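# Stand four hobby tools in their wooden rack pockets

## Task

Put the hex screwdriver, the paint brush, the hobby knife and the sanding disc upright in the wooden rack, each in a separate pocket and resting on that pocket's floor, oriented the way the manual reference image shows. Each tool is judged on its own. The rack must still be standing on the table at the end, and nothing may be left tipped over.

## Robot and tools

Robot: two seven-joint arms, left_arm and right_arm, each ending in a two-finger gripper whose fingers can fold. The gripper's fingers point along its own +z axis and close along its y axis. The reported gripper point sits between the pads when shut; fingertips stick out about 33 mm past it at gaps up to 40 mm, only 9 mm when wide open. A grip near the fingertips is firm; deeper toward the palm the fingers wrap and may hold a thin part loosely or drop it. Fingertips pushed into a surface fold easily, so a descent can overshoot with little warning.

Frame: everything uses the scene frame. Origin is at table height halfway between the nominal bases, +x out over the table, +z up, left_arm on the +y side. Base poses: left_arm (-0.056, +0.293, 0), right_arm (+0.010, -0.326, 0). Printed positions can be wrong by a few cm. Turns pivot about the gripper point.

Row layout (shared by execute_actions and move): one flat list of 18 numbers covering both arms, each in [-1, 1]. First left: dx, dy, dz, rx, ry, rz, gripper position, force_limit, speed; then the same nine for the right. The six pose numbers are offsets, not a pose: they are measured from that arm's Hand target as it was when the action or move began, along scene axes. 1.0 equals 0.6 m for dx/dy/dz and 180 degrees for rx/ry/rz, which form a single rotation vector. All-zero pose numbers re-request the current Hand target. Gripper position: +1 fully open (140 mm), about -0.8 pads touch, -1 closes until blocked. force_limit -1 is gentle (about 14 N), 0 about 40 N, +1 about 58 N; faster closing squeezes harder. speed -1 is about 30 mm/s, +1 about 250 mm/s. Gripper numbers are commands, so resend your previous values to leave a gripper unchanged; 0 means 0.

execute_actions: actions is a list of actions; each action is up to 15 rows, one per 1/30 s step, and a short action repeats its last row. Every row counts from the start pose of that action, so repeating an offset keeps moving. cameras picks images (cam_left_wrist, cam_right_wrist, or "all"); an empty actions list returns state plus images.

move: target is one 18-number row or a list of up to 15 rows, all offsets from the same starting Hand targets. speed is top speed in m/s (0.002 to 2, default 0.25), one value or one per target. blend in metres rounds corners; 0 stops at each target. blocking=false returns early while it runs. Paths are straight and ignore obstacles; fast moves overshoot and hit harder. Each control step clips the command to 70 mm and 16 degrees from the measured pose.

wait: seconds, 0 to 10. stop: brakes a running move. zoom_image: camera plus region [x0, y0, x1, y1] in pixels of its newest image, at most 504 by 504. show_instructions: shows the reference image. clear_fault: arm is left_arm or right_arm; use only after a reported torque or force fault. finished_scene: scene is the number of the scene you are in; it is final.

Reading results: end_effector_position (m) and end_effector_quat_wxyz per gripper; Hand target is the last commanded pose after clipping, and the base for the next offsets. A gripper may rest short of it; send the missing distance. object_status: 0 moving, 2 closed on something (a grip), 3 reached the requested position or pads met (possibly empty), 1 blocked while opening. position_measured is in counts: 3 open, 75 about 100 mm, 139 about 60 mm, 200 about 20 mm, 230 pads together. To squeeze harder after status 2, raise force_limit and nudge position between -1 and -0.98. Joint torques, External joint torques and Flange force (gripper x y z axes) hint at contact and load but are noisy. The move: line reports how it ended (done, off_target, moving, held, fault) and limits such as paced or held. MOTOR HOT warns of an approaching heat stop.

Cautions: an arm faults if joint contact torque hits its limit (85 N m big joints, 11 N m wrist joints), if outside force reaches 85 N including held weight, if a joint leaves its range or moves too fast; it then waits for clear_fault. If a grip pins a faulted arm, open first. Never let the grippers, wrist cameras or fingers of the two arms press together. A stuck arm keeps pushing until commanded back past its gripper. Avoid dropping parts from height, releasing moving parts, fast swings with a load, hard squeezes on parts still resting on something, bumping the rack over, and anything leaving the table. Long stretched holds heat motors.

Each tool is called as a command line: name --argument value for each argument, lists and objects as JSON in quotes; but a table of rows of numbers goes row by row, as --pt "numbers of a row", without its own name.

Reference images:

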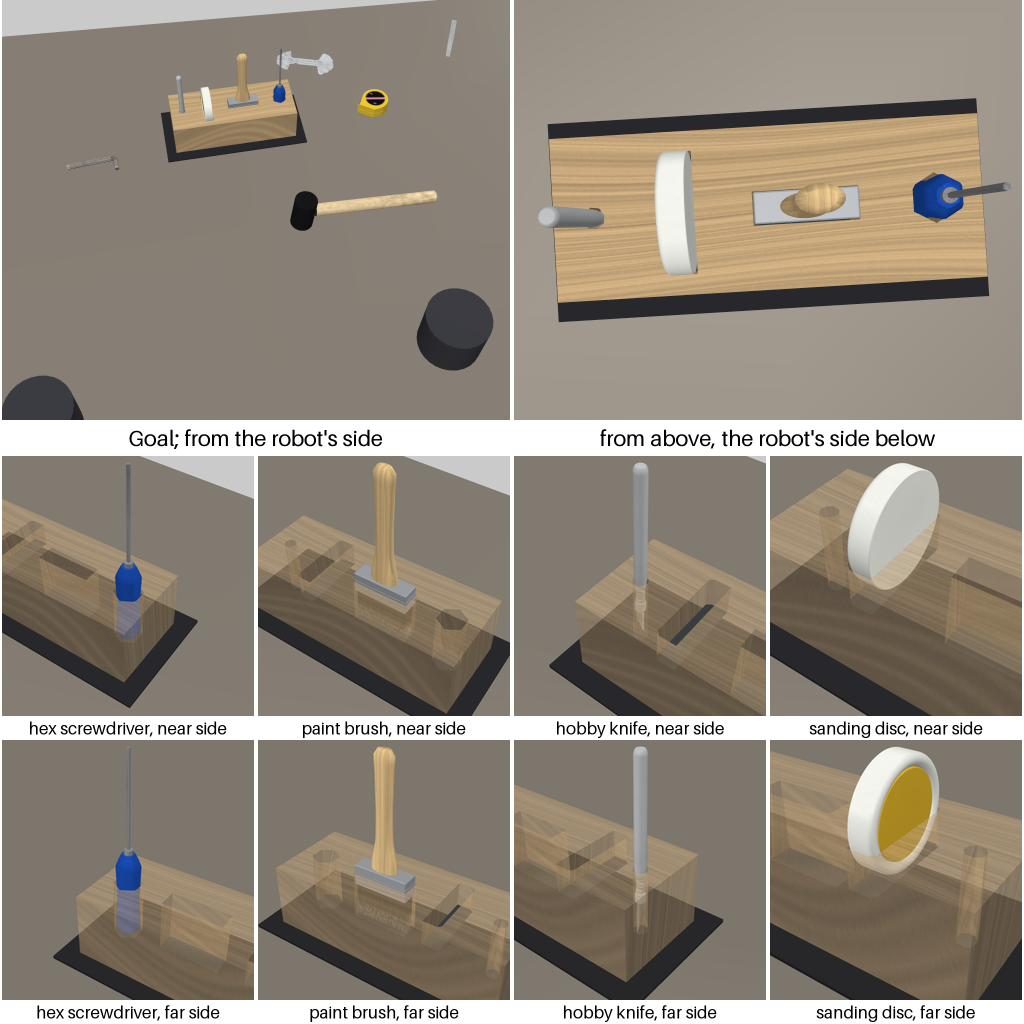

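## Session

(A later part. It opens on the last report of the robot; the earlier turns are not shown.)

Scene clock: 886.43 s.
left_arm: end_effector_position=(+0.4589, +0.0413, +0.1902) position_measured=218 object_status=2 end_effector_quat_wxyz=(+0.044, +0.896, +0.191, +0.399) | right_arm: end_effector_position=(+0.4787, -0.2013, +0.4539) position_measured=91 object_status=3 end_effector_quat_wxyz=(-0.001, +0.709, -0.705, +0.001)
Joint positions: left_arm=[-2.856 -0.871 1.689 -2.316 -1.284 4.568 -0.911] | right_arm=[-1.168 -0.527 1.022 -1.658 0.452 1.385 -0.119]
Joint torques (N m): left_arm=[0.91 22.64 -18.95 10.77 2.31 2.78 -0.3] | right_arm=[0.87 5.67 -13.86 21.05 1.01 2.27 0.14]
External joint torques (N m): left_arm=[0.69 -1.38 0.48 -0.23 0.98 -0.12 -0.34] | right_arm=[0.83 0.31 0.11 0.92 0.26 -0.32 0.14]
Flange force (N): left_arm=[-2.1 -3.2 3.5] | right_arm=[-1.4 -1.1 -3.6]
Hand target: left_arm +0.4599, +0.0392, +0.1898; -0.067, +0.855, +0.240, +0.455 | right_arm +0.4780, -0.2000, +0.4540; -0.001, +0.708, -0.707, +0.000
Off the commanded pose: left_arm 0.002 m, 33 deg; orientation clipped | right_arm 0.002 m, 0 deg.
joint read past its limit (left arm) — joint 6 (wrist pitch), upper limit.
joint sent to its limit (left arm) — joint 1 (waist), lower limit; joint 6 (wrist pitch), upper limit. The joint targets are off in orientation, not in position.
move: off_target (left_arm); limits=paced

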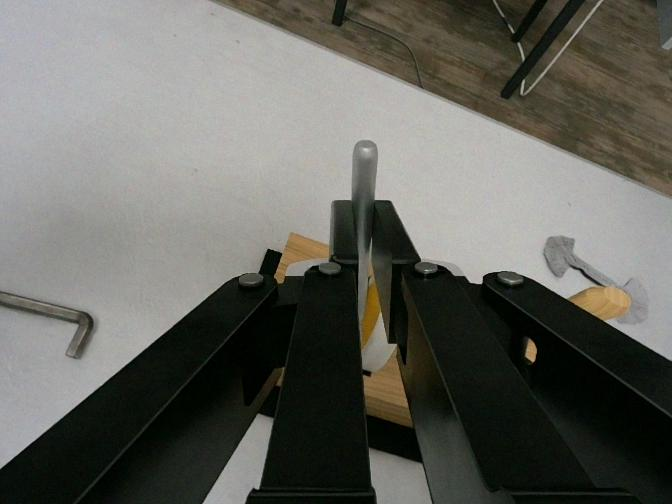

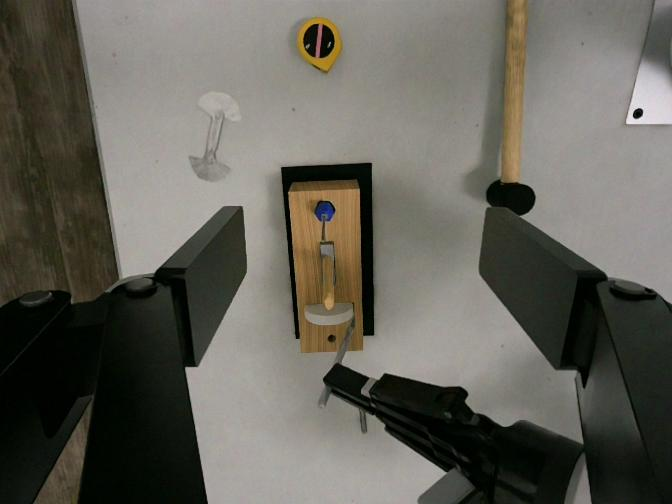

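move --pt "0.0 0.0 0.18 0 0 0 -1 -0.2 -1 0 0 0 0 0 0 0.3 1 1" --pt "0.0 0.351 0.1 -0.096 0.436 -0.135 -1 -0.2 -1 0 0 0 0 0 0 0.3 1 1" --speed 0.3 --cameras '["cam_left_wrist"]'

Scene clock: 908.93 s.
left_arm: end_effector_position=(+0.4597, +0.2508, +0.2480) position_measured=218 object_status=2 end_effector_quat_wxyz=(+0.030, +0.998, +0.048, -0.029) | right_arm: end_effector_position=(+0.4787, -0.2013, +0.4539) position_measured=91 object_status=3 end_effector_quat_wxyz=(-0.001, +0.709, -0.705, +0.001)
Joint positions: left_arm=[-2.814 -0.609 2.427 -1.282 -2.827 4.566 1.185] | right_arm=[-1.168 -0.527 1.022 -1.658 0.452 1.385 -0.119]
Joint velocities: left_arm=[0 -0.001 0.002 0 -0.001 -0.001 0.006] | right_arm=[within noise]
Joint torques (N m): left_arm=[0.75 41.67 -8.67 18.52 -1.56 2.79 0.33] | right_arm=[0.88 5.66 -13.82 21.06 1.02 2.26 0.1]
External joint torques (N m): left_arm=[0.43 0.97 0.67 0.17 -0.58 0.21 0.33] | right_arm=[0.86 0.31 0.19 0.92 0.28 -0.33 0.1]
Flange force (N): left_arm=[-3.9 -2.1 -0.7] | right_arm=[-1.5 -1.2 -3.5]
Hand target: left_arm +0.4599, +0.2498, +0.2498; +0.013, +0.985, +0.039, -0.167 | right_arm +0.4780, -0.2000, +0.4540; -0.001, +0.708, -0.707, +0.000
Off the commanded pose: left_arm 0.002 m, 22 deg; orientation clipped | right_arm 0.002 m, 0 deg.
joint sent to its limit (left arm) — joint 5 (forearm roll), lower limit; joint 6 (wrist pitch), upper limit. The joint targets are off in orientation, not in position.
move: off_target (left_arm); limits=paced
Images, in order (width x height): cam_left_wrist 672x504.

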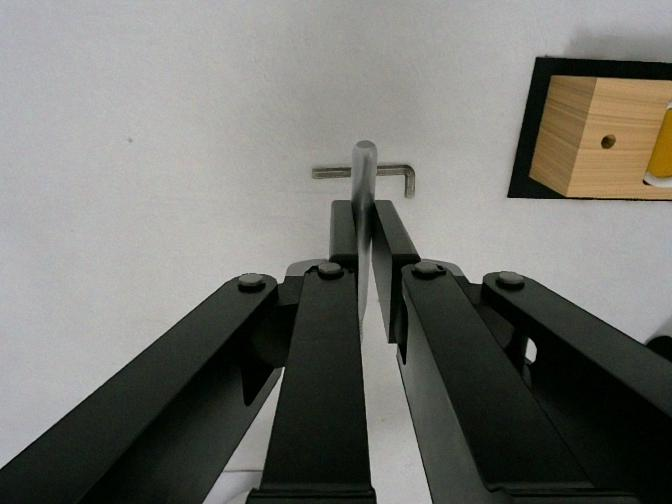

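move --target '[-0.167,0.117,-0.16,-0.018,0.03,0.393,-1,-0.2,-1,0,0,0,0,0,0,0.3,1,1]' --speed 0.3 --cameras '["cam_left_wrist"]'

Scene clock: 928.30 s.
left_arm: end_effector_position=(+0.3594, +0.3211, +0.1532) position_measured=218 object_status=2 end_effector_quat_wxyz=(+0.130, +0.775, +0.594, -0.172) | right_arm: end_effector_position=(+0.4787, -0.2013, +0.4539) position_measured=91 object_status=3 end_effector_quat_wxyz=(-0.001, +0.709, -0.705, +0.001)
Joint positions: left_arm=[-2.026 -0.768 1.949 -1.793 -2.828 4.33 0.174] | right_arm=[-1.168 -0.527 1.022 -1.658 0.452 1.385 -0.119]
Joint velocities: left_arm=[-0.001 0.001 0 -0.001 0.001 0 -0.006] | right_arm=[within noise]
Joint torques (N m): left_arm=[1.62 31.1 -17.93 13.22 -2.57 2.35 -0.3] | right_arm=[0.87 5.69 -13.77 21.06 0.99 2.25 0.12]
External joint torques (N m): left_arm=[1.51 0.63 -0.02 -0.82 -0.54 -0.19 -0.29] | right_arm=[0.82 0.35 0.21 0.9 0.25 -0.34 0.12]
Flange force (N): left_arm=[-4.1 -10.1 0.5] | right_arm=[-1.5 -1.6 -3.6]
Hand target: left_arm +0.3597, +0.3200, +0.1538; +0.131, +0.772, +0.598, -0.173 | right_arm +0.4780, -0.2000, +0.4540; -0.001, +0.708, -0.707, +0.000
Off the commanded pose: left_arm 0.001 m, 1 deg | right_arm 0.002 m, 0 deg.
joint sent to its limit (left arm) — joint 5 (forearm roll), lower limit. The joint targets still meet the commanded pose.
move: done
Images, in order (width x height): cam_left_wrist 672x504.

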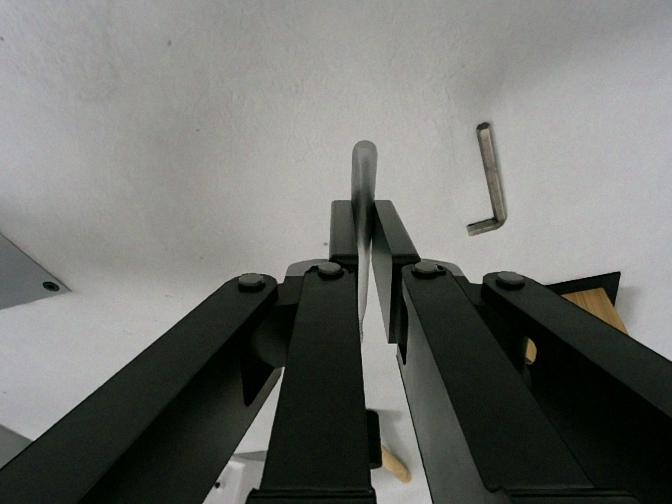

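move --pt "0 0 -0.15 0 0 0 -1 -0.2 -1 0 0 0 0 0 0 0.3 1 1" --pt "0 0 -0.194 0 0 0 -1 -0.2 -1 0 0 0 0 0 0 0.3 1 1" --pt "0 0 -0.194 0 0 0 -0.4 -0.2 -1 0 0 0 0 0 0 0.3 1 1" --pt "0 0 0.3 0 0 0 -0.4 -0.2 -1 0 0 0 0 0 0 0.3 1 1" --speed '[0.15,0.03,0.05,0.2]' --cameras '["cam_left_wrist"]'

Scene clock: 937.77 s.
left_arm: end_effector_position=(+0.3607, +0.3204, +0.3327) position_measured=179 object_status=3 end_effector_quat_wxyz=(+0.168, +0.768, +0.607, -0.115) | right_arm: end_effector_position=(+0.4787, -0.2013, +0.4539) position_measured=91 object_status=3 end_effector_quat_wxyz=(-0.001, +0.709, -0.705, +0.001)
Joint positions: left_arm=[-1.771 -0.708 1.479 -1.668 -2.828 4.566 -0.005] | right_arm=[-1.168 -0.527 1.022 -1.658 0.452 1.385 -0.119]
Joint velocities: left_arm=[0.002 0.001 0 0.001 0.001 0 -0.006] | right_arm=[within noise]
Joint torques (N m): left_arm=[1.57 20.72 -17.72 14.02 -2.3 2.32 -0.19] | right_arm=[0.88 5.65 -13.8 21.05 1 2.25 0.12]
External joint torques (N m): left_arm=[1.45 -0.77 -0.03 -0.86 -0.47 0.25 -0.19] | right_arm=[0.93 0.21 0.27 0.94 0.26 -0.34 0.12]
Flange force (N): left_arm=[-1.5 -10.6 2.1] | right_arm=[-1.7 -1.2 -3.5]
Hand target: left_arm +0.3597, +0.3200, +0.3338; +0.131, +0.772, +0.598, -0.173 | right_arm +0.4780, -0.2000, +0.4540; -0.001, +0.708, -0.707, +0.000
Off the commanded pose: left_arm 0.002 m, 8 deg | right_arm 0.002 m, 0 deg.
joint sent to its limit (left arm) — joint 5 (forearm roll), lower limit; joint 6 (wrist pitch), upper limit. The joint targets are off in orientation, not in position.
move: off_target (left_arm)
Images, in order (width x height): cam_left_wrist 672x504.

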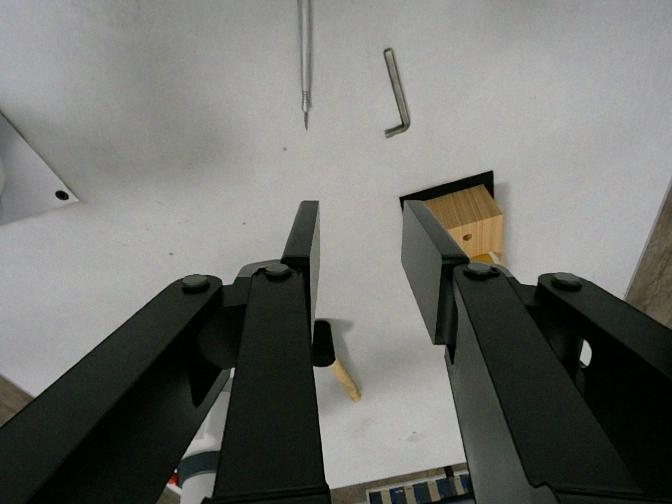

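move --pt "-0.267 0.3 0.17 0 0 0 -0.4 -0.2 -1 0 0 0 0 0 0.458 0.3 1 1" --pt "-0.267 0.3 0.17 0 0 0 -0.4 -0.2 -1 -0.197 0.7 -0.09 0 0 0.917 0.3 1 1" --speed '[0.35,0.35]' --cameras '["cam_right_wrist"]'

Scene clock: 949.53 s.
left_arm: end_effector_position=(+0.2002, +0.5012, +0.4349) position_measured=179 object_status=3 end_effector_quat_wxyz=(+0.164, +0.741, +0.640, +0.119) | right_arm: end_effector_position=(+0.3591, +0.2212, +0.4009) position_measured=91 object_status=3 end_effector_quat_wxyz=(-0.002, +0.795, +0.607, +0.001)
Joint positions: left_arm=[-0.544 -0.743 0.773 -1.908 -2.828 4.567 0.4] | right_arm=[0.312 0.524 1.045 -1.114 -0.452 1.417 -1.649]
Joint velocities: left_arm=[within noise] | right_arm=[-0.001 0 0 0.001 0 -0.005 -0.006]
Joint torques (N m): left_arm=[1.44 7.07 -12.99 15.45 -1.71 1.55 0.25] | right_arm=[1.41 -33.33 12.9 21.46 0.54 2.37 -0.26]
External joint torques (N m): left_arm=[1.48 0.14 -0.04 -0.59 -0.44 0.13 0.21] | right_arm=[1.17 2.91 0.91 1.01 -0.35 -0.29 -0.26]
Flange force (N): left_arm=[-4.0 -4.1 1.3] | right_arm=[0.0 0.0 0.0]
Hand target: left_arm +0.1995, +0.5000, +0.4358; +0.150, +0.764, +0.628, -0.018 | right_arm +0.3598, +0.2200, +0.4000; +0.000, +0.793, +0.610, -0.001
Off the commanded pose: left_arm 0.002 m, 34 deg; orientation clipped | right_arm 0.002 m, 1 deg.
joint sent to its limit (left arm) — joint 5 (forearm roll), lower limit; joint 6 (wrist pitch), upper limit. The joint targets are off in orientation, not in position.
move: off_target (left_arm); limits=paced
Images, in order (width x height): cam_right_wrist 672x504.

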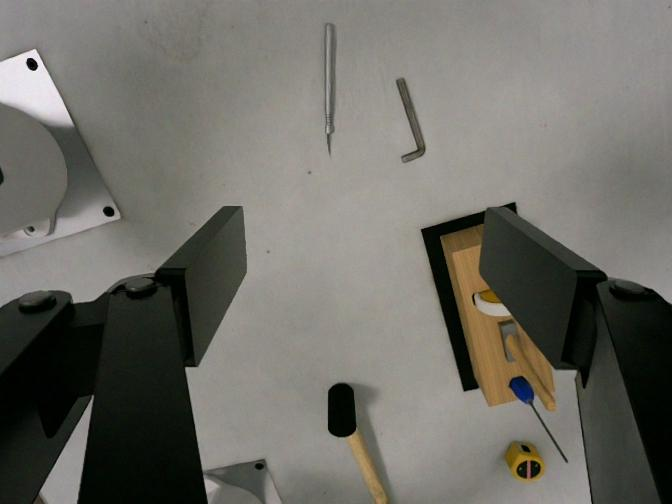

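move --pt "0 0 0 0 0 0 -0.4 -0.2 -1 0.0095 0.161 -0.467 -0.134 0.036 0.002 -0.3 -0.2 1" --pt "0 0 0 0 0 0 -0.4 -0.2 -1 0.0095 0.161 -0.55 -0.134 0.036 0.002 -0.3 -0.2 1" --speed '[0.3,0.12]' --cameras '["cam_right_wrist"]'

Scene clock: 958.97 s.
left_arm: end_effector_position=(+0.2002, +0.5012, +0.4349) position_measured=179 object_status=3 end_effector_quat_wxyz=(+0.164, +0.741, +0.640, +0.119) | right_arm: end_effector_position=(+0.3656, +0.3136, +0.0692) position_measured=167 object_status=3 end_effector_quat_wxyz=(+0.092, +0.784, +0.609, -0.080)
Joint positions: left_arm=[-0.544 -0.743 0.773 -1.908 -2.828 4.567 0.4] | right_arm=[0.922 1.254 0.628 -0.502 -0.667 1.435 -1.674]
Joint velocities: left_arm=[within noise] | right_arm=[0.001 0 -0.001 0 0.004 0.003 -0.001]
Joint torques (N m): left_arm=[1.39 7.09 -13.01 15.5 -1.71 1.55 0.31] | right_arm=[1.47 -55.44 9.19 19.95 1.21 2.11 -0.23]
External joint torques (N m): left_arm=[1.37 0.23 -0.19 -0.51 -0.45 0.13 0.27] | right_arm=[1.47 3.01 0.76 0.1 0.54 0.13 -0.22]
Flange force (N): left_arm=[-4.0 -3.6 0.9] | right_arm=[0.0 0.0 0.0]
Hand target: left_arm +0.1995, +0.5000, +0.4358; +0.150, +0.764, +0.628, -0.018 | right_arm +0.3655, +0.3166, +0.0700; +0.132, +0.772, +0.598, -0.172
Off the commanded pose: left_arm 0.002 m, 16 deg | right_arm 0.003 m, 12 deg.
elbow stopped short (right arm): the move would have taken joint 4 (elbow) straighter than the controller allows.
joint sent to its limit (left arm) — joint 5 (forearm roll), lower limit; joint 6 (wrist pitch), upper limit. The joint targets are off in orientation, not in position.
move: off_target (left_arm, right_arm)
Images, in order (width x height): cam_right_wrist 672x504.

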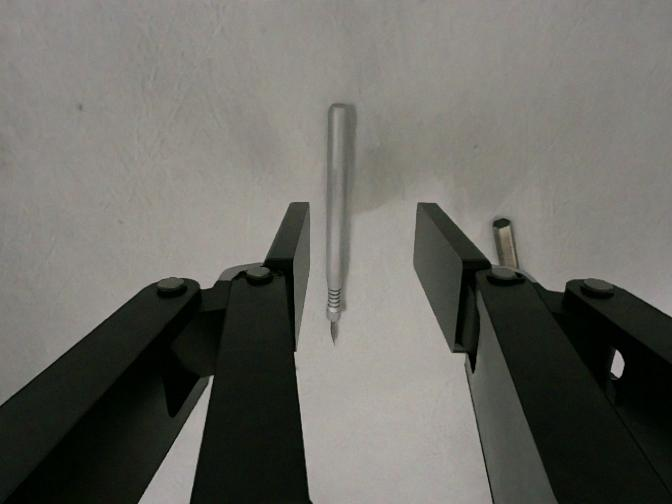

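move --pt "0 0 0 0 0 0 -0.4 -0.2 -1 -0.021 -0.003 0 0.059 -0.016 0 -0.3 -0.2 1" --pt "0 0 0 0 0 0 -0.4 -0.2 -1 -0.021 -0.003 -0.054 0.059 -0.016 0 -0.3 -0.2 1" --speed '[0.1,0.06]' --cameras '["cam_right_wrist"]'

Scene clock: 967.63 s.
left_arm: end_effector_position=(+0.2002, +0.5012, +0.4349) position_measured=179 object_status=3 end_effector_quat_wxyz=(+0.164, +0.741, +0.640, +0.119) | right_arm: end_effector_position=(+0.3512, +0.3139, +0.0367) position_measured=167 object_status=3 end_effector_quat_wxyz=(+0.075, +0.782, +0.610, -0.101)
Joint positions: left_arm=[-0.544 -0.743 0.773 -1.908 -2.828 4.567 0.4] | right_arm=[0.898 1.281 0.648 -0.549 -0.643 1.475 -1.664]
Joint velocities: left_arm=[within noise] | right_arm=[0 0 0 -0.002 -0.002 0.005 0.004]
Joint torques (N m): left_arm=[1.39 7.08 -12.98 15.45 -1.71 1.56 0.32] | right_arm=[0.43 -55.89 10.92 18.66 0.81 2.09 0.11]
External joint torques (N m): left_arm=[1.35 0.25 -0.16 -0.59 -0.46 0.14 0.28] | right_arm=[0.09 2.47 1.38 -0.79 -0.03 0.17 0.12]
Flange force (N): left_arm=[-4.0 -3.7 1.1] | right_arm=[0.0 0.0 0.0]
Hand target: left_arm +0.1995, +0.5000, +0.4358; +0.150, +0.764, +0.628, -0.018 | right_arm +0.3529, +0.3148, +0.0376; +0.075, +0.785, +0.608, -0.097
Off the commanded pose: left_arm 0.002 m, 16 deg | right_arm 0.002 m, 1 deg.
elbow stopped short (right arm): the move would have taken joint 4 (elbow) straighter than the controller allows.
joint sent to its limit (left arm) — joint 5 (forearm roll), lower limit; joint 6 (wrist pitch), upper limit. The joint targets are off in orientation, not in position.
move: off_target (left_arm)
Images, in order (width x height): cam_right_wrist 672x504.

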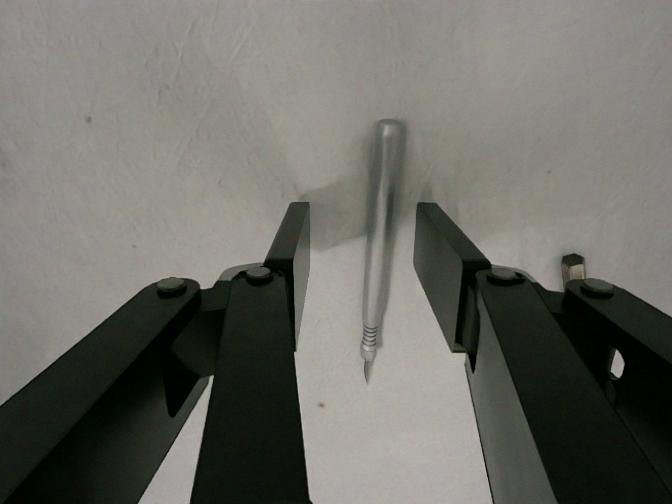

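execute_actions --actions '[[[0,0,0,0,0,0,-0.4,-0.2,-1,0,0,0,0,0,0,-1,-0.2,-1]],[[0,0,0,0,0,0,-0.4,-0.2,-1,0,0,0,0,0,0,-1,-0.2,-1]],[[0,0,0,0,0,0,-0.4,-0.2,-1,0,0,0,0,0,0,-1,-0.2,-1]],[[0,0,0,0,0,0,-0.4,-0.2,-1,0,0,0,0,0,0,-1,-0.2,-1]]]'

wait --seconds 0.8 --cameras '["cam_right_wrist"]'

Scene clock: 972.50 s.
left_arm: end_effector_position=(+0.2002, +0.5012, +0.4349) position_measured=179 object_status=3 end_effector_quat_wxyz=(+0.164, +0.741, +0.640, +0.119) | right_arm: end_effector_position=(+0.3519, +0.3137, +0.0366) position_measured=217 object_status=2 end_effector_quat_wxyz=(+0.076, +0.783, +0.610, -0.099)
Joint positions: left_arm=[-0.544 -0.743 0.773 -1.908 -2.828 4.567 0.4] | right_arm=[0.89 1.27 0.648 -0.572 -0.643 1.486 -1.657]
Joint torques (N m): left_arm=[1.41 7.07 -12.97 15.46 -1.72 1.54 0.31] | right_arm=[0.37 -55.78 11.32 19.13 0.93 2.09 0.15]
External joint torques (N m): left_arm=[1.41 0.18 -0.06 -0.56 -0.45 0.12 0.27] | right_arm=[0.43 2.88 1.55 -0.66 0.11 0.14 0.16]
External joint torques at the end of the 1st action: left_arm=[1.35 0.32 -0.2 -0.6 -0.45 0.13 0.3] | right_arm=[-0.19 2.78 1.54 -0.42 0.11 0.18 0.17]
External joint torques at the end of the 2nd action: left_arm=[1.31 0.35 -0.14 -0.7 -0.44 0.12 0.31] | right_arm=[0.05 2.8 1.49 -0.01 0.1 0.12 0.08]
External joint torques at the end of the 3rd action: left_arm=[1.36 0.3 -0.17 -0.59 -0.44 0.13 0.28] | right_arm=[0.4 2.97 1.46 -0.72 0.09 0.12 0.19]
Flange force (N): left_arm=[-3.8 -3.9 1.2] | right_arm=[0.0 0.0 0.0]
Flange force at the end of the 1st action (N): left_arm=[-4.0 -3.6 1.1] | right_arm=[0.0 0.0 0.0]
Flange force at the end of the 2nd action (N): left_arm=[-4.0 -3.7 1.5] | right_arm=[0.0 0.0 0.0]
Flange force at the end of the 3rd action (N): left_arm=[-4.0 -3.6 1.1] | right_arm=[0.0 0.0 0.0]
Hand target: left_arm +0.1995, +0.5000, +0.4358; +0.150, +0.764, +0.628, -0.018 | right_arm +0.3529, +0.3148, +0.0376; +0.075, +0.785, +0.608, -0.097
Off the commanded pose: left_arm 0.002 m, 16 deg | right_arm 0.002 m, 0 deg.
joint sent to its limit (left arm) — joint 5 (forearm roll), lower limit; joint 6 (wrist pitch), upper limit. The joint targets are off in orientation, not in position.

Scene clock: 973.30 s.
left_arm: end_effector_position=(+0.2002, +0.5012, +0.4349) position_measured=179 object_status=3 end_effector_quat_wxyz=(+0.164, +0.741, +0.640, +0.119) | right_arm: end_effector_position=(+0.3519, +0.3137, +0.0366) position_measured=217 object_status=2 end_effector_quat_wxyz=(+0.076, +0.783, +0.610, -0.099)
Joint positions: left_arm=[-0.544 -0.743 0.773 -1.908 -2.828 4.567 0.4] | right_arm=[0.89 1.27 0.648 -0.572 -0.643 1.486 -1.657]
Joint torques (N m): left_arm=[1.45 7.07 -12.96 15.45 -1.71 1.55 0.27] | right_arm=[0.4 -55.77 11.27 19.13 0.91 2.08 0.16]
External joint torques (N m): left_arm=[1.46 0.24 -0.08 -0.62 -0.45 0.13 0.23] | right_arm=[0.4 2.38 1.57 -0.41 0.09 0.17 0.17]
Flange force (N): left_arm=[-4.1 -4.0 1.3] | right_arm=[0.0 0.0 0.0]
Hand target: left_arm +0.1995, +0.5000, +0.4358; +0.150, +0.764, +0.628, -0.018 | right_arm +0.3529, +0.3148, +0.0376; +0.075, +0.785, +0.608, -0.097
Tool commands: left_gripper/position=-0.4 left_gripper/force_limit=-0.2 left_gripper/speed=-1.0 right_gripper/position=-1.0 right_gripper/force_limit=-0.2 right_gripper/speed=-1.0
Off the commanded pose: left_arm 0.002 m, 16 deg | right_arm 0.002 m, 0 deg.
wait: 0.80 s; at rest by 0.17 s
Images, in order (width x height): cam_right_wrist 672x504.

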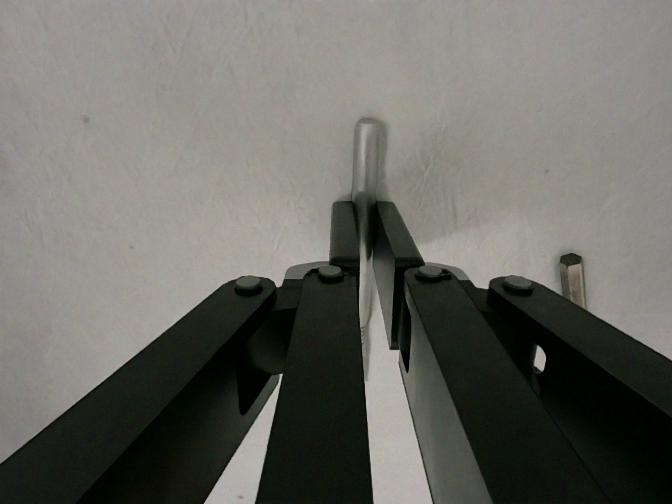

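move --pt "0 0 0 0 0 0 -0.4 -0.2 -1 0 0 0.15 0 0 0 -1 -0.2 -1" --pt "0 0 0 0 0 0 -0.4 -0.2 -1 0.1 -0.325 0.44 0 0 0 -1 -0.2 -1" --pt "0 0 0 0 0 0 -0.4 -0.2 -1 0.189 -0.4235 0.38 0.395 -0.329 -0.219 -1 -0.2 -1" --speed '[0.1,0.25,0.25]' --cameras '["cam_right_wrist"]'

Scene clock: 987.00 s.
left_arm: end_effector_position=(+0.2002, +0.5012, +0.4349) position_measured=179 object_status=3 end_effector_quat_wxyz=(+0.164, +0.741, +0.640, +0.119) | right_arm: end_effector_position=(+0.4663, +0.0599, +0.2633) position_measured=217 object_status=2 end_effector_quat_wxyz=(-0.134, +0.772, +0.168, +0.599)
Joint positions: left_arm=[-0.544 -0.743 0.773 -1.908 -2.828 4.567 0.4] | right_arm=[0.154 0.371 0.888 -2.708 0.642 4.469 -1.918]
Joint velocities: left_arm=[within noise] | right_arm=[0.002 0 -0.001 0.001 0 0.003 -0.001]
Joint torques (N m): left_arm=[1.42 7.12 -12.95 15.45 -1.72 1.56 0.31] | right_arm=[1.32 -20.95 7.14 12.61 -1.42 3.16 -0.19]
External joint torques (N m): left_arm=[1.37 0.33 -0.19 -0.61 -0.46 0.14 0.27] | right_arm=[1.19 1.63 0.49 0.43 -0.3 0.15 -0.22]
Flange force (N): left_arm=[-4.1 -3.6 1.2] | right_arm=[-9.3 -6.5 5.5]
Hand target: left_arm +0.1995, +0.5000, +0.4358; +0.150, +0.764, +0.628, -0.018 | right_arm +0.4663, +0.0607, +0.2656; -0.133, +0.769, +0.170, +0.601
Off the commanded pose: left_arm 0.002 m, 16 deg | right_arm 0.002 m, 1 deg.
elbow stopped short (right arm): the move would have taken joint 4 (elbow) straighter than the controller allows.
joint sent to its limit (left arm) — joint 5 (forearm roll), lower limit; joint 6 (wrist pitch), upper limit. The joint targets are off in orientation, not in position.
move: off_target (left_arm)
Images, in order (width x height): cam_right_wrist 672x504.

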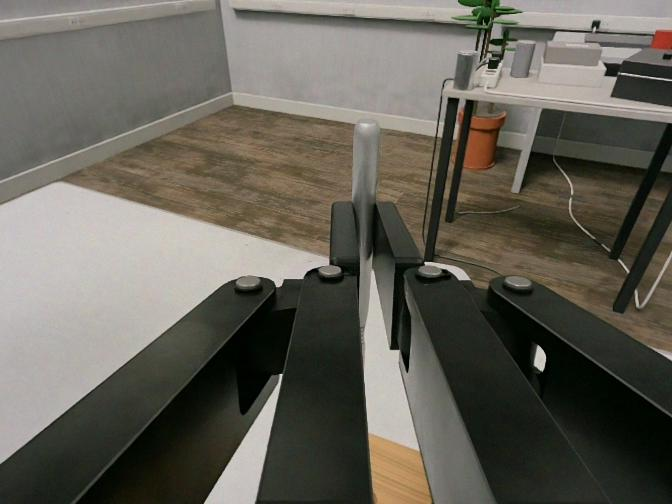

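move --target '[0.2,0.1,0,0,0,0,-0.4,-0.2,-1,0,0,-0.13,0,0,0,-1,-0.2,-1]' --speed 0.12 --cameras '["cam_right_wrist"]'

Scene clock: 993.87 s.
left_arm: end_effector_position=(+0.3191, +0.5606, +0.4346) position_measured=179 object_status=3 end_effector_quat_wxyz=(+0.168, +0.741, +0.640, +0.115) | right_arm: end_effector_position=(+0.4661, +0.0598, +0.1849) position_measured=217 object_status=2 end_effector_quat_wxyz=(-0.128, +0.774, +0.175, +0.595)
Joint positions: left_arm=[-1.154 -0.547 1.351 -1.477 -2.828 4.567 0.482] | right_arm=[0.623 0.545 0.363 -2.658 0.544 4.571 -1.727]
Joint velocities: left_arm=[within noise] | right_arm=[0.001 0.001 0.001 0 -0.001 0 0.007]
Joint torques (N m): left_arm=[0.6 16.02 -12.83 15.91 -1.83 1.55 0.34] | right_arm=[1.45 -29.88 4.79 8.64 -0.63 3.34 0.19]
External joint torques (N m): left_arm=[0.53 0.4 0.76 0.09 -0.46 0.08 0.3] | right_arm=[1.36 1.3 0.53 0.45 -0.1 0.18 0.15]
Flange force (N): left_arm=[0.5 -0.1 -0.3] | right_arm=[-5.9 -4.3 1.8]
Hand target: left_arm +0.3195, +0.5600, +0.4358; +0.150, +0.764, +0.628, -0.018 | right_arm +0.4663, +0.0607, +0.1876; -0.133, +0.769, +0.170, +0.601
Off the commanded pose: left_arm 0.001 m, 16 deg | right_arm 0.003 m, 1 deg.
joint sent to its limit (left arm) — joint 5 (forearm roll), lower limit; joint 6 (wrist pitch), upper limit. The joint targets are off in orientation, not in position.
joint sent to its limit (right arm) — joint 6 (wrist pitch), upper limit. The joint targets still meet the commanded pose.
move: off_target (left_arm)
Images, in order (width x height): cam_right_wrist 672x504.

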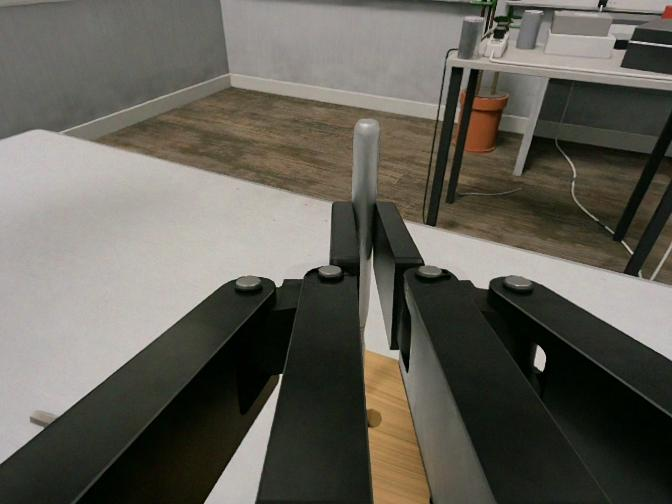

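zoom_image --camera "cam_right_wrist" --region '[320, 250, 430, 504]'

Scaled by 1.984 from the camera's 672x504 image, which has a finer 960x720 frame.

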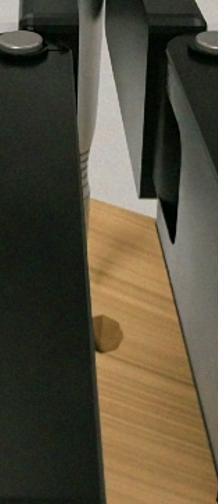

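move --target '[0.22,-0.3,0.03,0,0,0,0.9,-0.2,1,0,0,0,0,0,0,-1,-0.2,-1]' --speed 0.3 --cameras '["cam_left_wrist"]'

Scene clock: 1009.60 s.
left_arm: end_effector_position=(+0.4512, +0.3808, +0.4525) position_measured=16 object_status=3 end_effector_quat_wxyz=(+0.204, +0.747, +0.628, +0.076) | right_arm: end_effector_position=(+0.4661, +0.0598, +0.1849) position_measured=217 object_status=2 end_effector_quat_wxyz=(-0.129, +0.774, +0.174, +0.595)
Joint positions: left_arm=[-1.867 -0.492 1.614 -1.264 -2.828 4.567 0.117] | right_arm=[0.623 0.545 0.363 -2.658 0.544 4.571 -1.725]
Joint velocities: left_arm=[0 0.001 -0.002 0 0 -0.001 -0.006] | right_arm=[within noise]
Joint torques (N m): left_arm=[1.1 20.96 -12.03 15.88 -1.58 1.43 -0.21] | right_arm=[0.98 -29.87 5.35 8.67 -0.62 3.34 0.14]
External joint torques (N m): left_arm=[0.96 -0.58 -0.18 0.15 -0.33 0.07 -0.25] | right_arm=[0.93 1.33 1.12 0.44 -0.09 0.17 0.11]
Flange force (N): left_arm=[0.0 0.0 0.0] | right_arm=[-5.3 -4.4 1.4]
Hand target: left_arm +0.4515, +0.3800, +0.4538; +0.150, +0.764, +0.628, -0.018 | right_arm +0.4663, +0.0608, +0.1878; -0.132, +0.773, +0.172, +0.597 (not the last commanded pose)
Off the commanded pose: left_arm 0.002 m, 13 deg | right_arm 0.003 m, 1 deg.
joint sent to its limit (left arm) — joint 5 (forearm roll), lower limit; joint 6 (wrist pitch), upper limit. The joint targets are off in orientation, not in position.
joint sent to its limit (right arm) — joint 6 (wrist pitch), upper limit.
move: off_target (left_arm)
Images, in order (width x height): cam_left_wrist 672x504.

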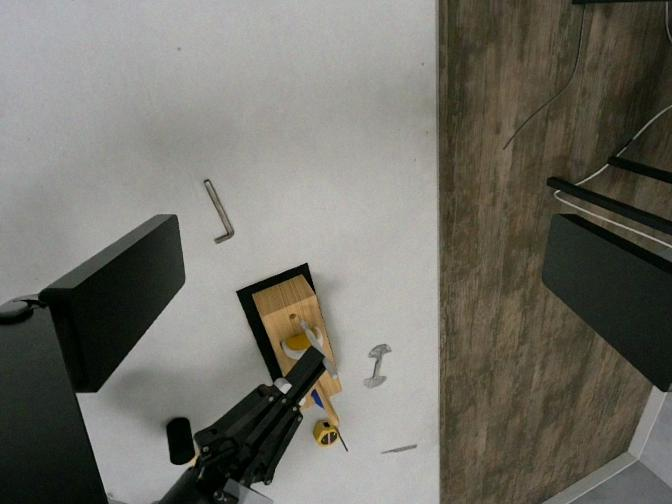

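zoom_image --camera "cam_left_wrist" --region '[240, 270, 370, 400]'

Scaled by 3.877 from the camera's 672x504 image, which has a finer 960x720 frame.

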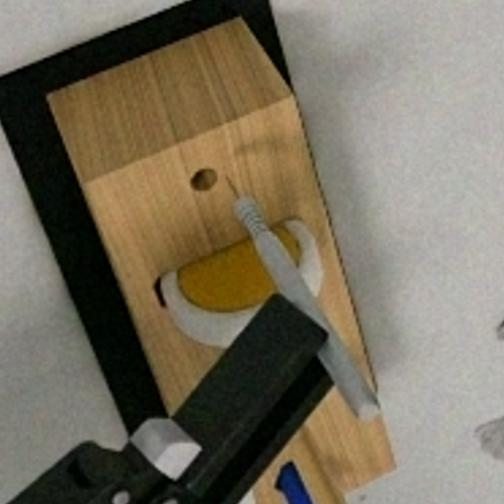

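move --target '[0,0,0,0,0,0,0.9,-0.2,1,-0.008,-0.012,-0.012,0,0,0,-1,-0.2,-1]' --speed 0.05 --cameras '["cam_left_wrist","cam_right_wrist"]'

zoom_image --camera "cam_left_wrist" --region '[260, 280, 350, 370]'

zoom_image --camera "cam_right_wrist" --region '[320, 250, 430, 504]'

Scene clock: 1023.43 s.
left_arm: end_effector_position=(+0.4512, +0.3808, +0.4525) position_measured=16 object_status=3 end_effector_quat_wxyz=(+0.204, +0.747, +0.629, +0.076) | right_arm: end_effector_position=(+0.4620, +0.0528, +0.1786) position_measured=217 object_status=2 end_effector_quat_wxyz=(-0.128, +0.775, +0.174, +0.594)
Joint positions: left_arm=[-1.867 -0.492 1.614 -1.264 -2.828 4.567 0.115] | right_arm=[0.732 0.542 0.248 -2.681 0.542 4.571 -1.657]
Joint velocities: left_arm=[within noise] | right_arm=[-0.001 0.001 -0.001 -0.002 0 -0.001 0.006]
Joint torques (N m): left_arm=[1.06 20.97 -12.02 15.89 -1.6 1.44 -0.2] | right_arm=[1.38 -29.89 3.35 6.81 -0.68 3.36 0.26]
External joint torques (N m): left_arm=[0.84 -0.5 -0.22 0.13 -0.35 0.08 -0.24] | right_arm=[1.29 1.62 0.54 -0.88 -0.34 0.16 0.23]
Flange force (N): left_arm=[0.0 0.0 0.0] | right_arm=[-6.2 -1.0 -1.3]
Hand target: left_arm +0.4512, +0.3798, +0.4530; +0.206, +0.745, +0.630, +0.074 (not the last commanded pose) | right_arm +0.4615, +0.0536, +0.1806; -0.132, +0.773, +0.172, +0.597
Off the commanded pose: left_arm 0.002 m, 13 deg | right_arm 0.002 m, 1 deg.
joint sent to its limit (left arm) — joint 5 (forearm roll), lower limit; joint 6 (wrist pitch), upper limit.
joint sent to its limit (right arm) — joint 6 (wrist pitch), upper limit. The joint targets still meet the commanded pose.
move: off_target (left_arm)

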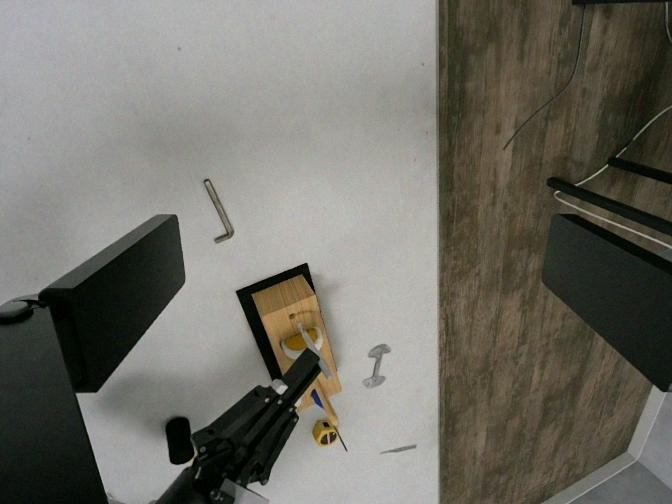

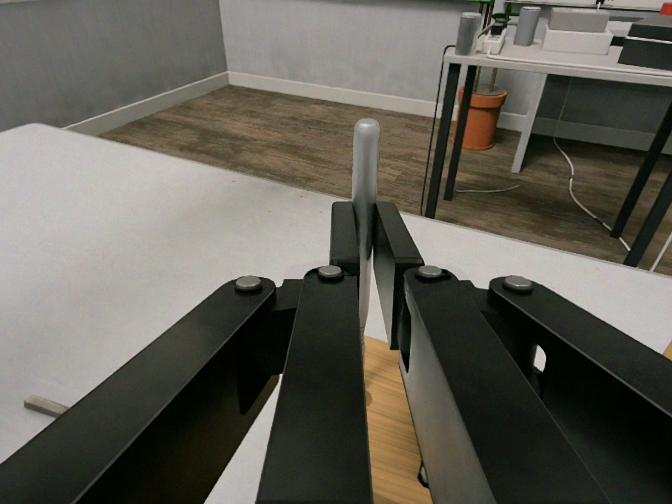

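Scaled by 5.600 from the camera's 672x504 image, which has a finer 960x720 frame.

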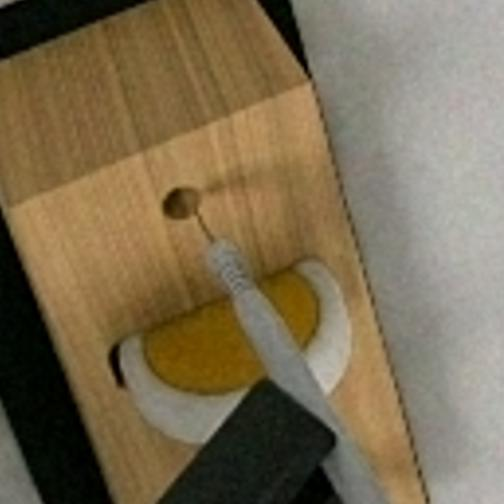

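Scaled by 1.984 from the camera's 672x504 image, which has a finer 960x720 frame.

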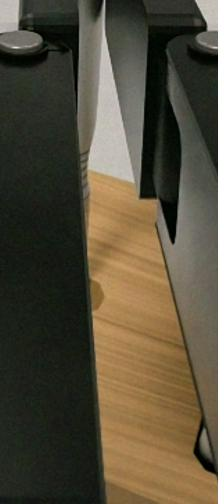

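move --target '[0,0,0,0,0,0,0.9,-0.2,1,0.001,-0.005,-0.018,0,0,0,-1,-0.2,-1]' --speed 0.03 --cameras '["cam_left_wrist","cam_right_wrist"]'

zoom_image --camera "cam_left_wrist" --region '[260, 280, 350, 370]'

zoom_image --camera "cam_right_wrist" --region '[320, 250, 430, 504]'

Scene clock: 1032.83 s.
left_arm: end_effector_position=(+0.4512, +0.3808, +0.4525) position_measured=16 object_status=3 end_effector_quat_wxyz=(+0.204, +0.747, +0.629, +0.076) | right_arm: end_effector_position=(+0.4626, +0.0495, +0.1691) position_measured=217 object_status=2 end_effector_quat_wxyz=(-0.128, +0.774, +0.174, +0.595)
Joint positions: left_arm=[-1.867 -0.492 1.614 -1.264 -2.828 4.567 0.115] | right_arm=[0.843 0.565 0.126 -2.68 0.531 4.571 -1.588]
Joint velocities: left_arm=[within noise] | right_arm=[0.001 0.001 0 0.001 0.001 0.001 0.006]
Joint torques (N m): left_arm=[1.15 20.96 -12.01 15.93 -1.58 1.42 -0.17] | right_arm=[1.43 -29.52 1.84 7.33 -0.47 3.33 0.17]
External joint torques (N m): left_arm=[0.82 -0.47 -0.25 0.1 -0.35 0.05 -0.21] | right_arm=[1.34 2.38 0.48 0.36 -0.33 0.14 0.14]
Flange force (N): left_arm=[0.0 0.0 0.0] | right_arm=[-9.6 -3.2 3.0]
Hand target: left_arm +0.4512, +0.3798, +0.4530; +0.206, +0.745, +0.630, +0.074 | right_arm +0.4621, +0.0506, +0.1698; -0.132, +0.773, +0.172, +0.597
Off the commanded pose: left_arm 0.001 m, 0 deg | right_arm 0.001 m, 1 deg.
joint sent to its limit (left arm) — joint 5 (forearm roll), lower limit; joint 6 (wrist pitch), upper limit. The joint targets still meet the commanded pose.
joint sent to its limit (right arm) — joint 6 (wrist pitch), upper limit. The joint targets still meet the commanded pose.
move: done

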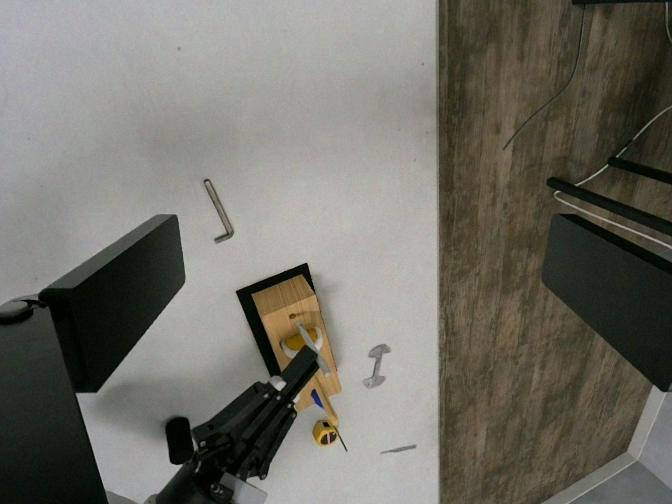

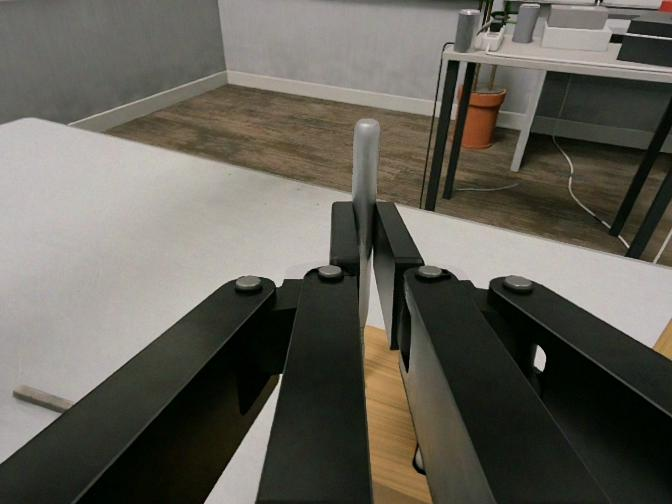

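Scaled by 5.600 from the camera's 672x504 image, which has a finer 960x720 frame.

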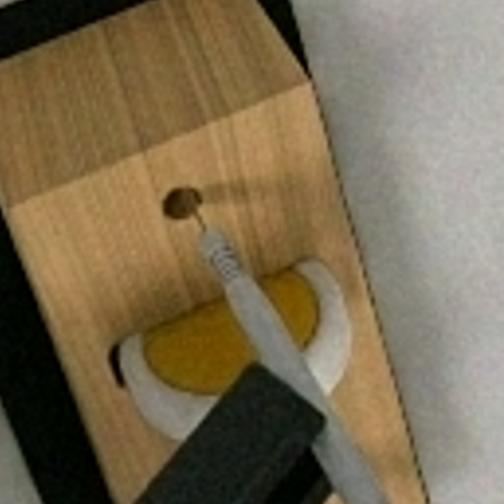

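Scaled by 1.984 from the camera's 672x504 image, which has a finer 960x720 frame.

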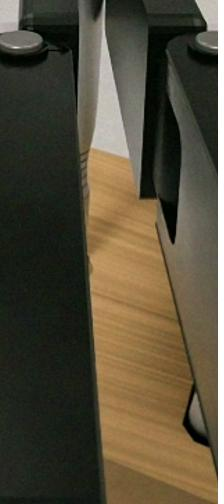

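move --target '[0,0,0,0,0,0,0.9,-0.2,1,-0.003,0,-0.018,0,0,0,-1,-0.2,-1]' --speed 0.03 --cameras '["cam_left_wrist"]'

zoom_image --camera "cam_left_wrist" --region '[260, 280, 350, 370]'

Scene clock: 1037.47 s.
left_arm: end_effector_position=(+0.4512, +0.3808, +0.4525) position_measured=16 object_status=3 end_effector_quat_wxyz=(+0.204, +0.747, +0.629, +0.076) | right_arm: end_effector_position=(+0.4603, +0.0506, +0.1583) position_measured=217 object_status=2 end_effector_quat_wxyz=(-0.129, +0.774, +0.175, +0.595)
Joint positions: left_arm=[-1.867 -0.492 1.614 -1.264 -2.828 4.567 0.115] | right_arm=[0.949 0.6 0.024 -2.673 0.531 4.571 -1.523]
Joint velocities: left_arm=[within noise] | right_arm=[0 0 0 0 0 0 0.005]
Joint torques (N m): left_arm=[1.11 20.99 -12.01 15.87 -1.57 1.43 -0.24] | right_arm=[1.41 -29.98 0.47 6.73 0.06 3.34 0.24]
External joint torques (N m): left_arm=[1.06 -0.68 -0.05 0.13 -0.31 0.06 -0.27] | right_arm=[1.29 2.52 0.41 0.28 0.02 0.14 0.21]
Flange force (N): left_arm=[0.0 0.0 0.0] | right_arm=[-9.9 -3.5 2.4]
Hand target: left_arm +0.4512, +0.3798, +0.4530; +0.206, +0.745, +0.630, +0.074 | right_arm +0.4603, +0.0506, +0.1590; -0.132, +0.773, +0.172, +0.597
Off the commanded pose: left_arm 0.001 m, 0 deg | right_arm 0.001 m, 1 deg.
joint sent to its limit (left arm) — joint 5 (forearm roll), lower limit; joint 6 (wrist pitch), upper limit. The joint targets still meet the commanded pose.
joint sent to its limit (right arm) — joint 6 (wrist pitch), upper limit. The joint targets still meet the commanded pose.
move: done
Images, in order (width x height): cam_left_wrist 672x504.

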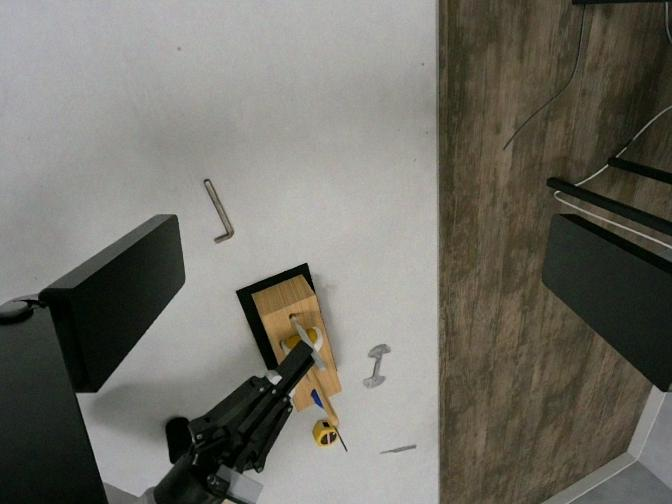

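Scaled by 5.600 from the camera's 672x504 image, which has a finer 960x720 frame.

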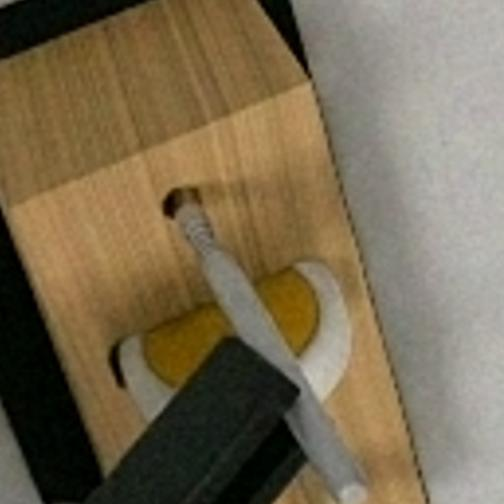

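move --pt "0 0 0 0 0 0 0.9 -0.2 1 -0.002 0.001 -0.02 0 0 0 -1 -0.2 -1" --pt "0 0 0 0 0 0 0.9 -0.2 1 -0.002 0.001 -0.05 0 0 0 -1 -0.2 -1" --speed 0.03 --cameras '["cam_left_wrist"]'

zoom_image --camera "cam_left_wrist" --region '[260, 280, 350, 370]'

Scene clock: 1043.10 s.
left_arm: end_effector_position=(+0.4512, +0.3808, +0.4525) position_measured=16 object_status=3 end_effector_quat_wxyz=(+0.204, +0.747, +0.629, +0.076) | right_arm: end_effector_position=(+0.4594, +0.0507, +0.1282) position_measured=217 object_status=2 end_effector_quat_wxyz=(-0.129, +0.773, +0.175, +0.595)
Joint positions: left_arm=[-1.867 -0.492 1.614 -1.264 -2.828 4.567 0.115] | right_arm=[1.134 0.716 -0.153 -2.637 0.542 4.571 -1.382]
Joint velocities: left_arm=[within noise] | right_arm=[-0.001 0 0 0 0.002 0 0.006]
Joint torques (N m): left_arm=[1.07 20.96 -12.02 15.9 -1.57 1.44 -0.18] | right_arm=[1.78 -30.84 -2.09 5.22 0.68 3.19 0.18]
External joint torques (N m): left_arm=[0.91 -0.62 -0.13 0.1 -0.32 0.08 -0.22] | right_arm=[1.69 2.23 0.78 0.37 0.22 0.05 0.15]
Flange force (N): left_arm=[0.0 0.0 0.0] | right_arm=[-8.7 -4.6 1.2]
Hand target: left_arm +0.4512, +0.3798, +0.4530; +0.206, +0.745, +0.630, +0.074 | right_arm +0.4591, +0.0512, +0.1290; -0.132, +0.773, +0.172, +0.597
Off the commanded pose: left_arm 0.001 m, 0 deg | right_arm 0.001 m, 1 deg.
joint sent to its limit (left arm) — joint 5 (forearm roll), lower limit; joint 6 (wrist pitch), upper limit. The joint targets still meet the commanded pose.
joint sent to its limit (right arm) — joint 6 (wrist pitch), upper limit. The joint targets still meet the commanded pose.
move: done
Images, in order (width x height): cam_left_wrist 672x504.

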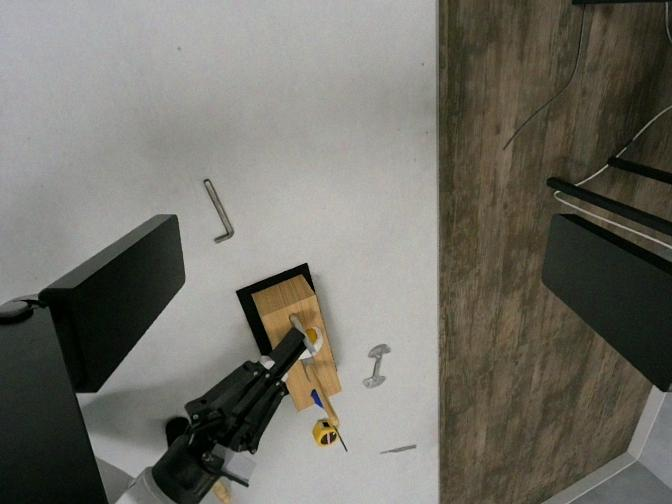

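Scaled by 5.600 from the camera's 672x504 image, which has a finer 960x720 frame.

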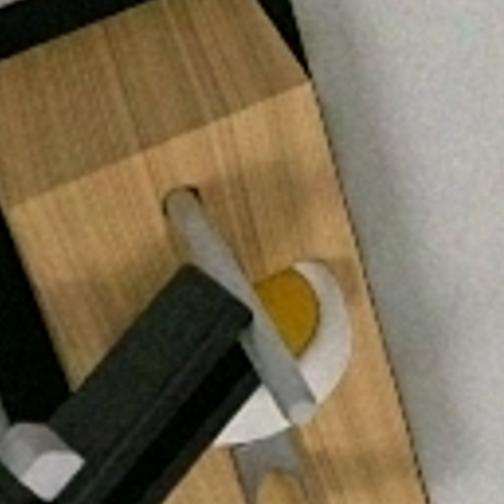

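move --target '[0,0,0,0,0,0,0.9,-0.2,1,0,0,-0.015,0,0,0,-1,-0.2,-1]' --speed 0.02

Scene clock: 1046.20 s.
left_arm: end_effector_position=(+0.4512, +0.3808, +0.4525) position_measured=16 object_status=3 end_effector_quat_wxyz=(+0.204, +0.747, +0.629, +0.076) | right_arm: end_effector_position=(+0.4598, +0.0504, +0.1210) position_measured=217 object_status=2 end_effector_quat_wxyz=(-0.129, +0.772, +0.174, +0.597)
Joint positions: left_arm=[-1.867 -0.492 1.614 -1.264 -2.828 4.567 0.115] | right_arm=[1.177 0.753 -0.194 -2.624 0.548 4.575 -1.342]
Joint velocities: left_arm=[within noise] | right_arm=[0 0.001 0 0.001 -0.001 0.001 0.005]
Joint torques (N m): left_arm=[1.1 20.97 -12 15.86 -1.57 1.43 -0.18] | right_arm=[1.86 -30.2 -2.66 4.88 0.49 2.71 0.24]
External joint torques (N m): left_arm=[0.77 -0.42 -0.27 0.06 -0.34 0.07 -0.22] | right_arm=[1.71 2.97 0.99 0.46 -0.06 -0.41 0.21]
Flange force (N): left_arm=[0.0 0.0 0.0] | right_arm=[-10.6 -4.4 3.0]
Hand target: left_arm +0.4512, +0.3798, +0.4530; +0.206, +0.745, +0.630, +0.074 | right_arm +0.4591, +0.0512, +0.1200; -0.132, +0.773, +0.172, +0.597
Off the commanded pose: left_arm 0.001 m, 0 deg | right_arm 0.001 m, 0 deg.
joint sent to its limit (left arm) — joint 5 (forearm roll), lower limit; joint 6 (wrist pitch), upper limit. The joint targets still meet the commanded pose.
joint sent to its limit (right arm) — joint 6 (wrist pitch), upper limit. The joint targets still meet the commanded pose.
move: done


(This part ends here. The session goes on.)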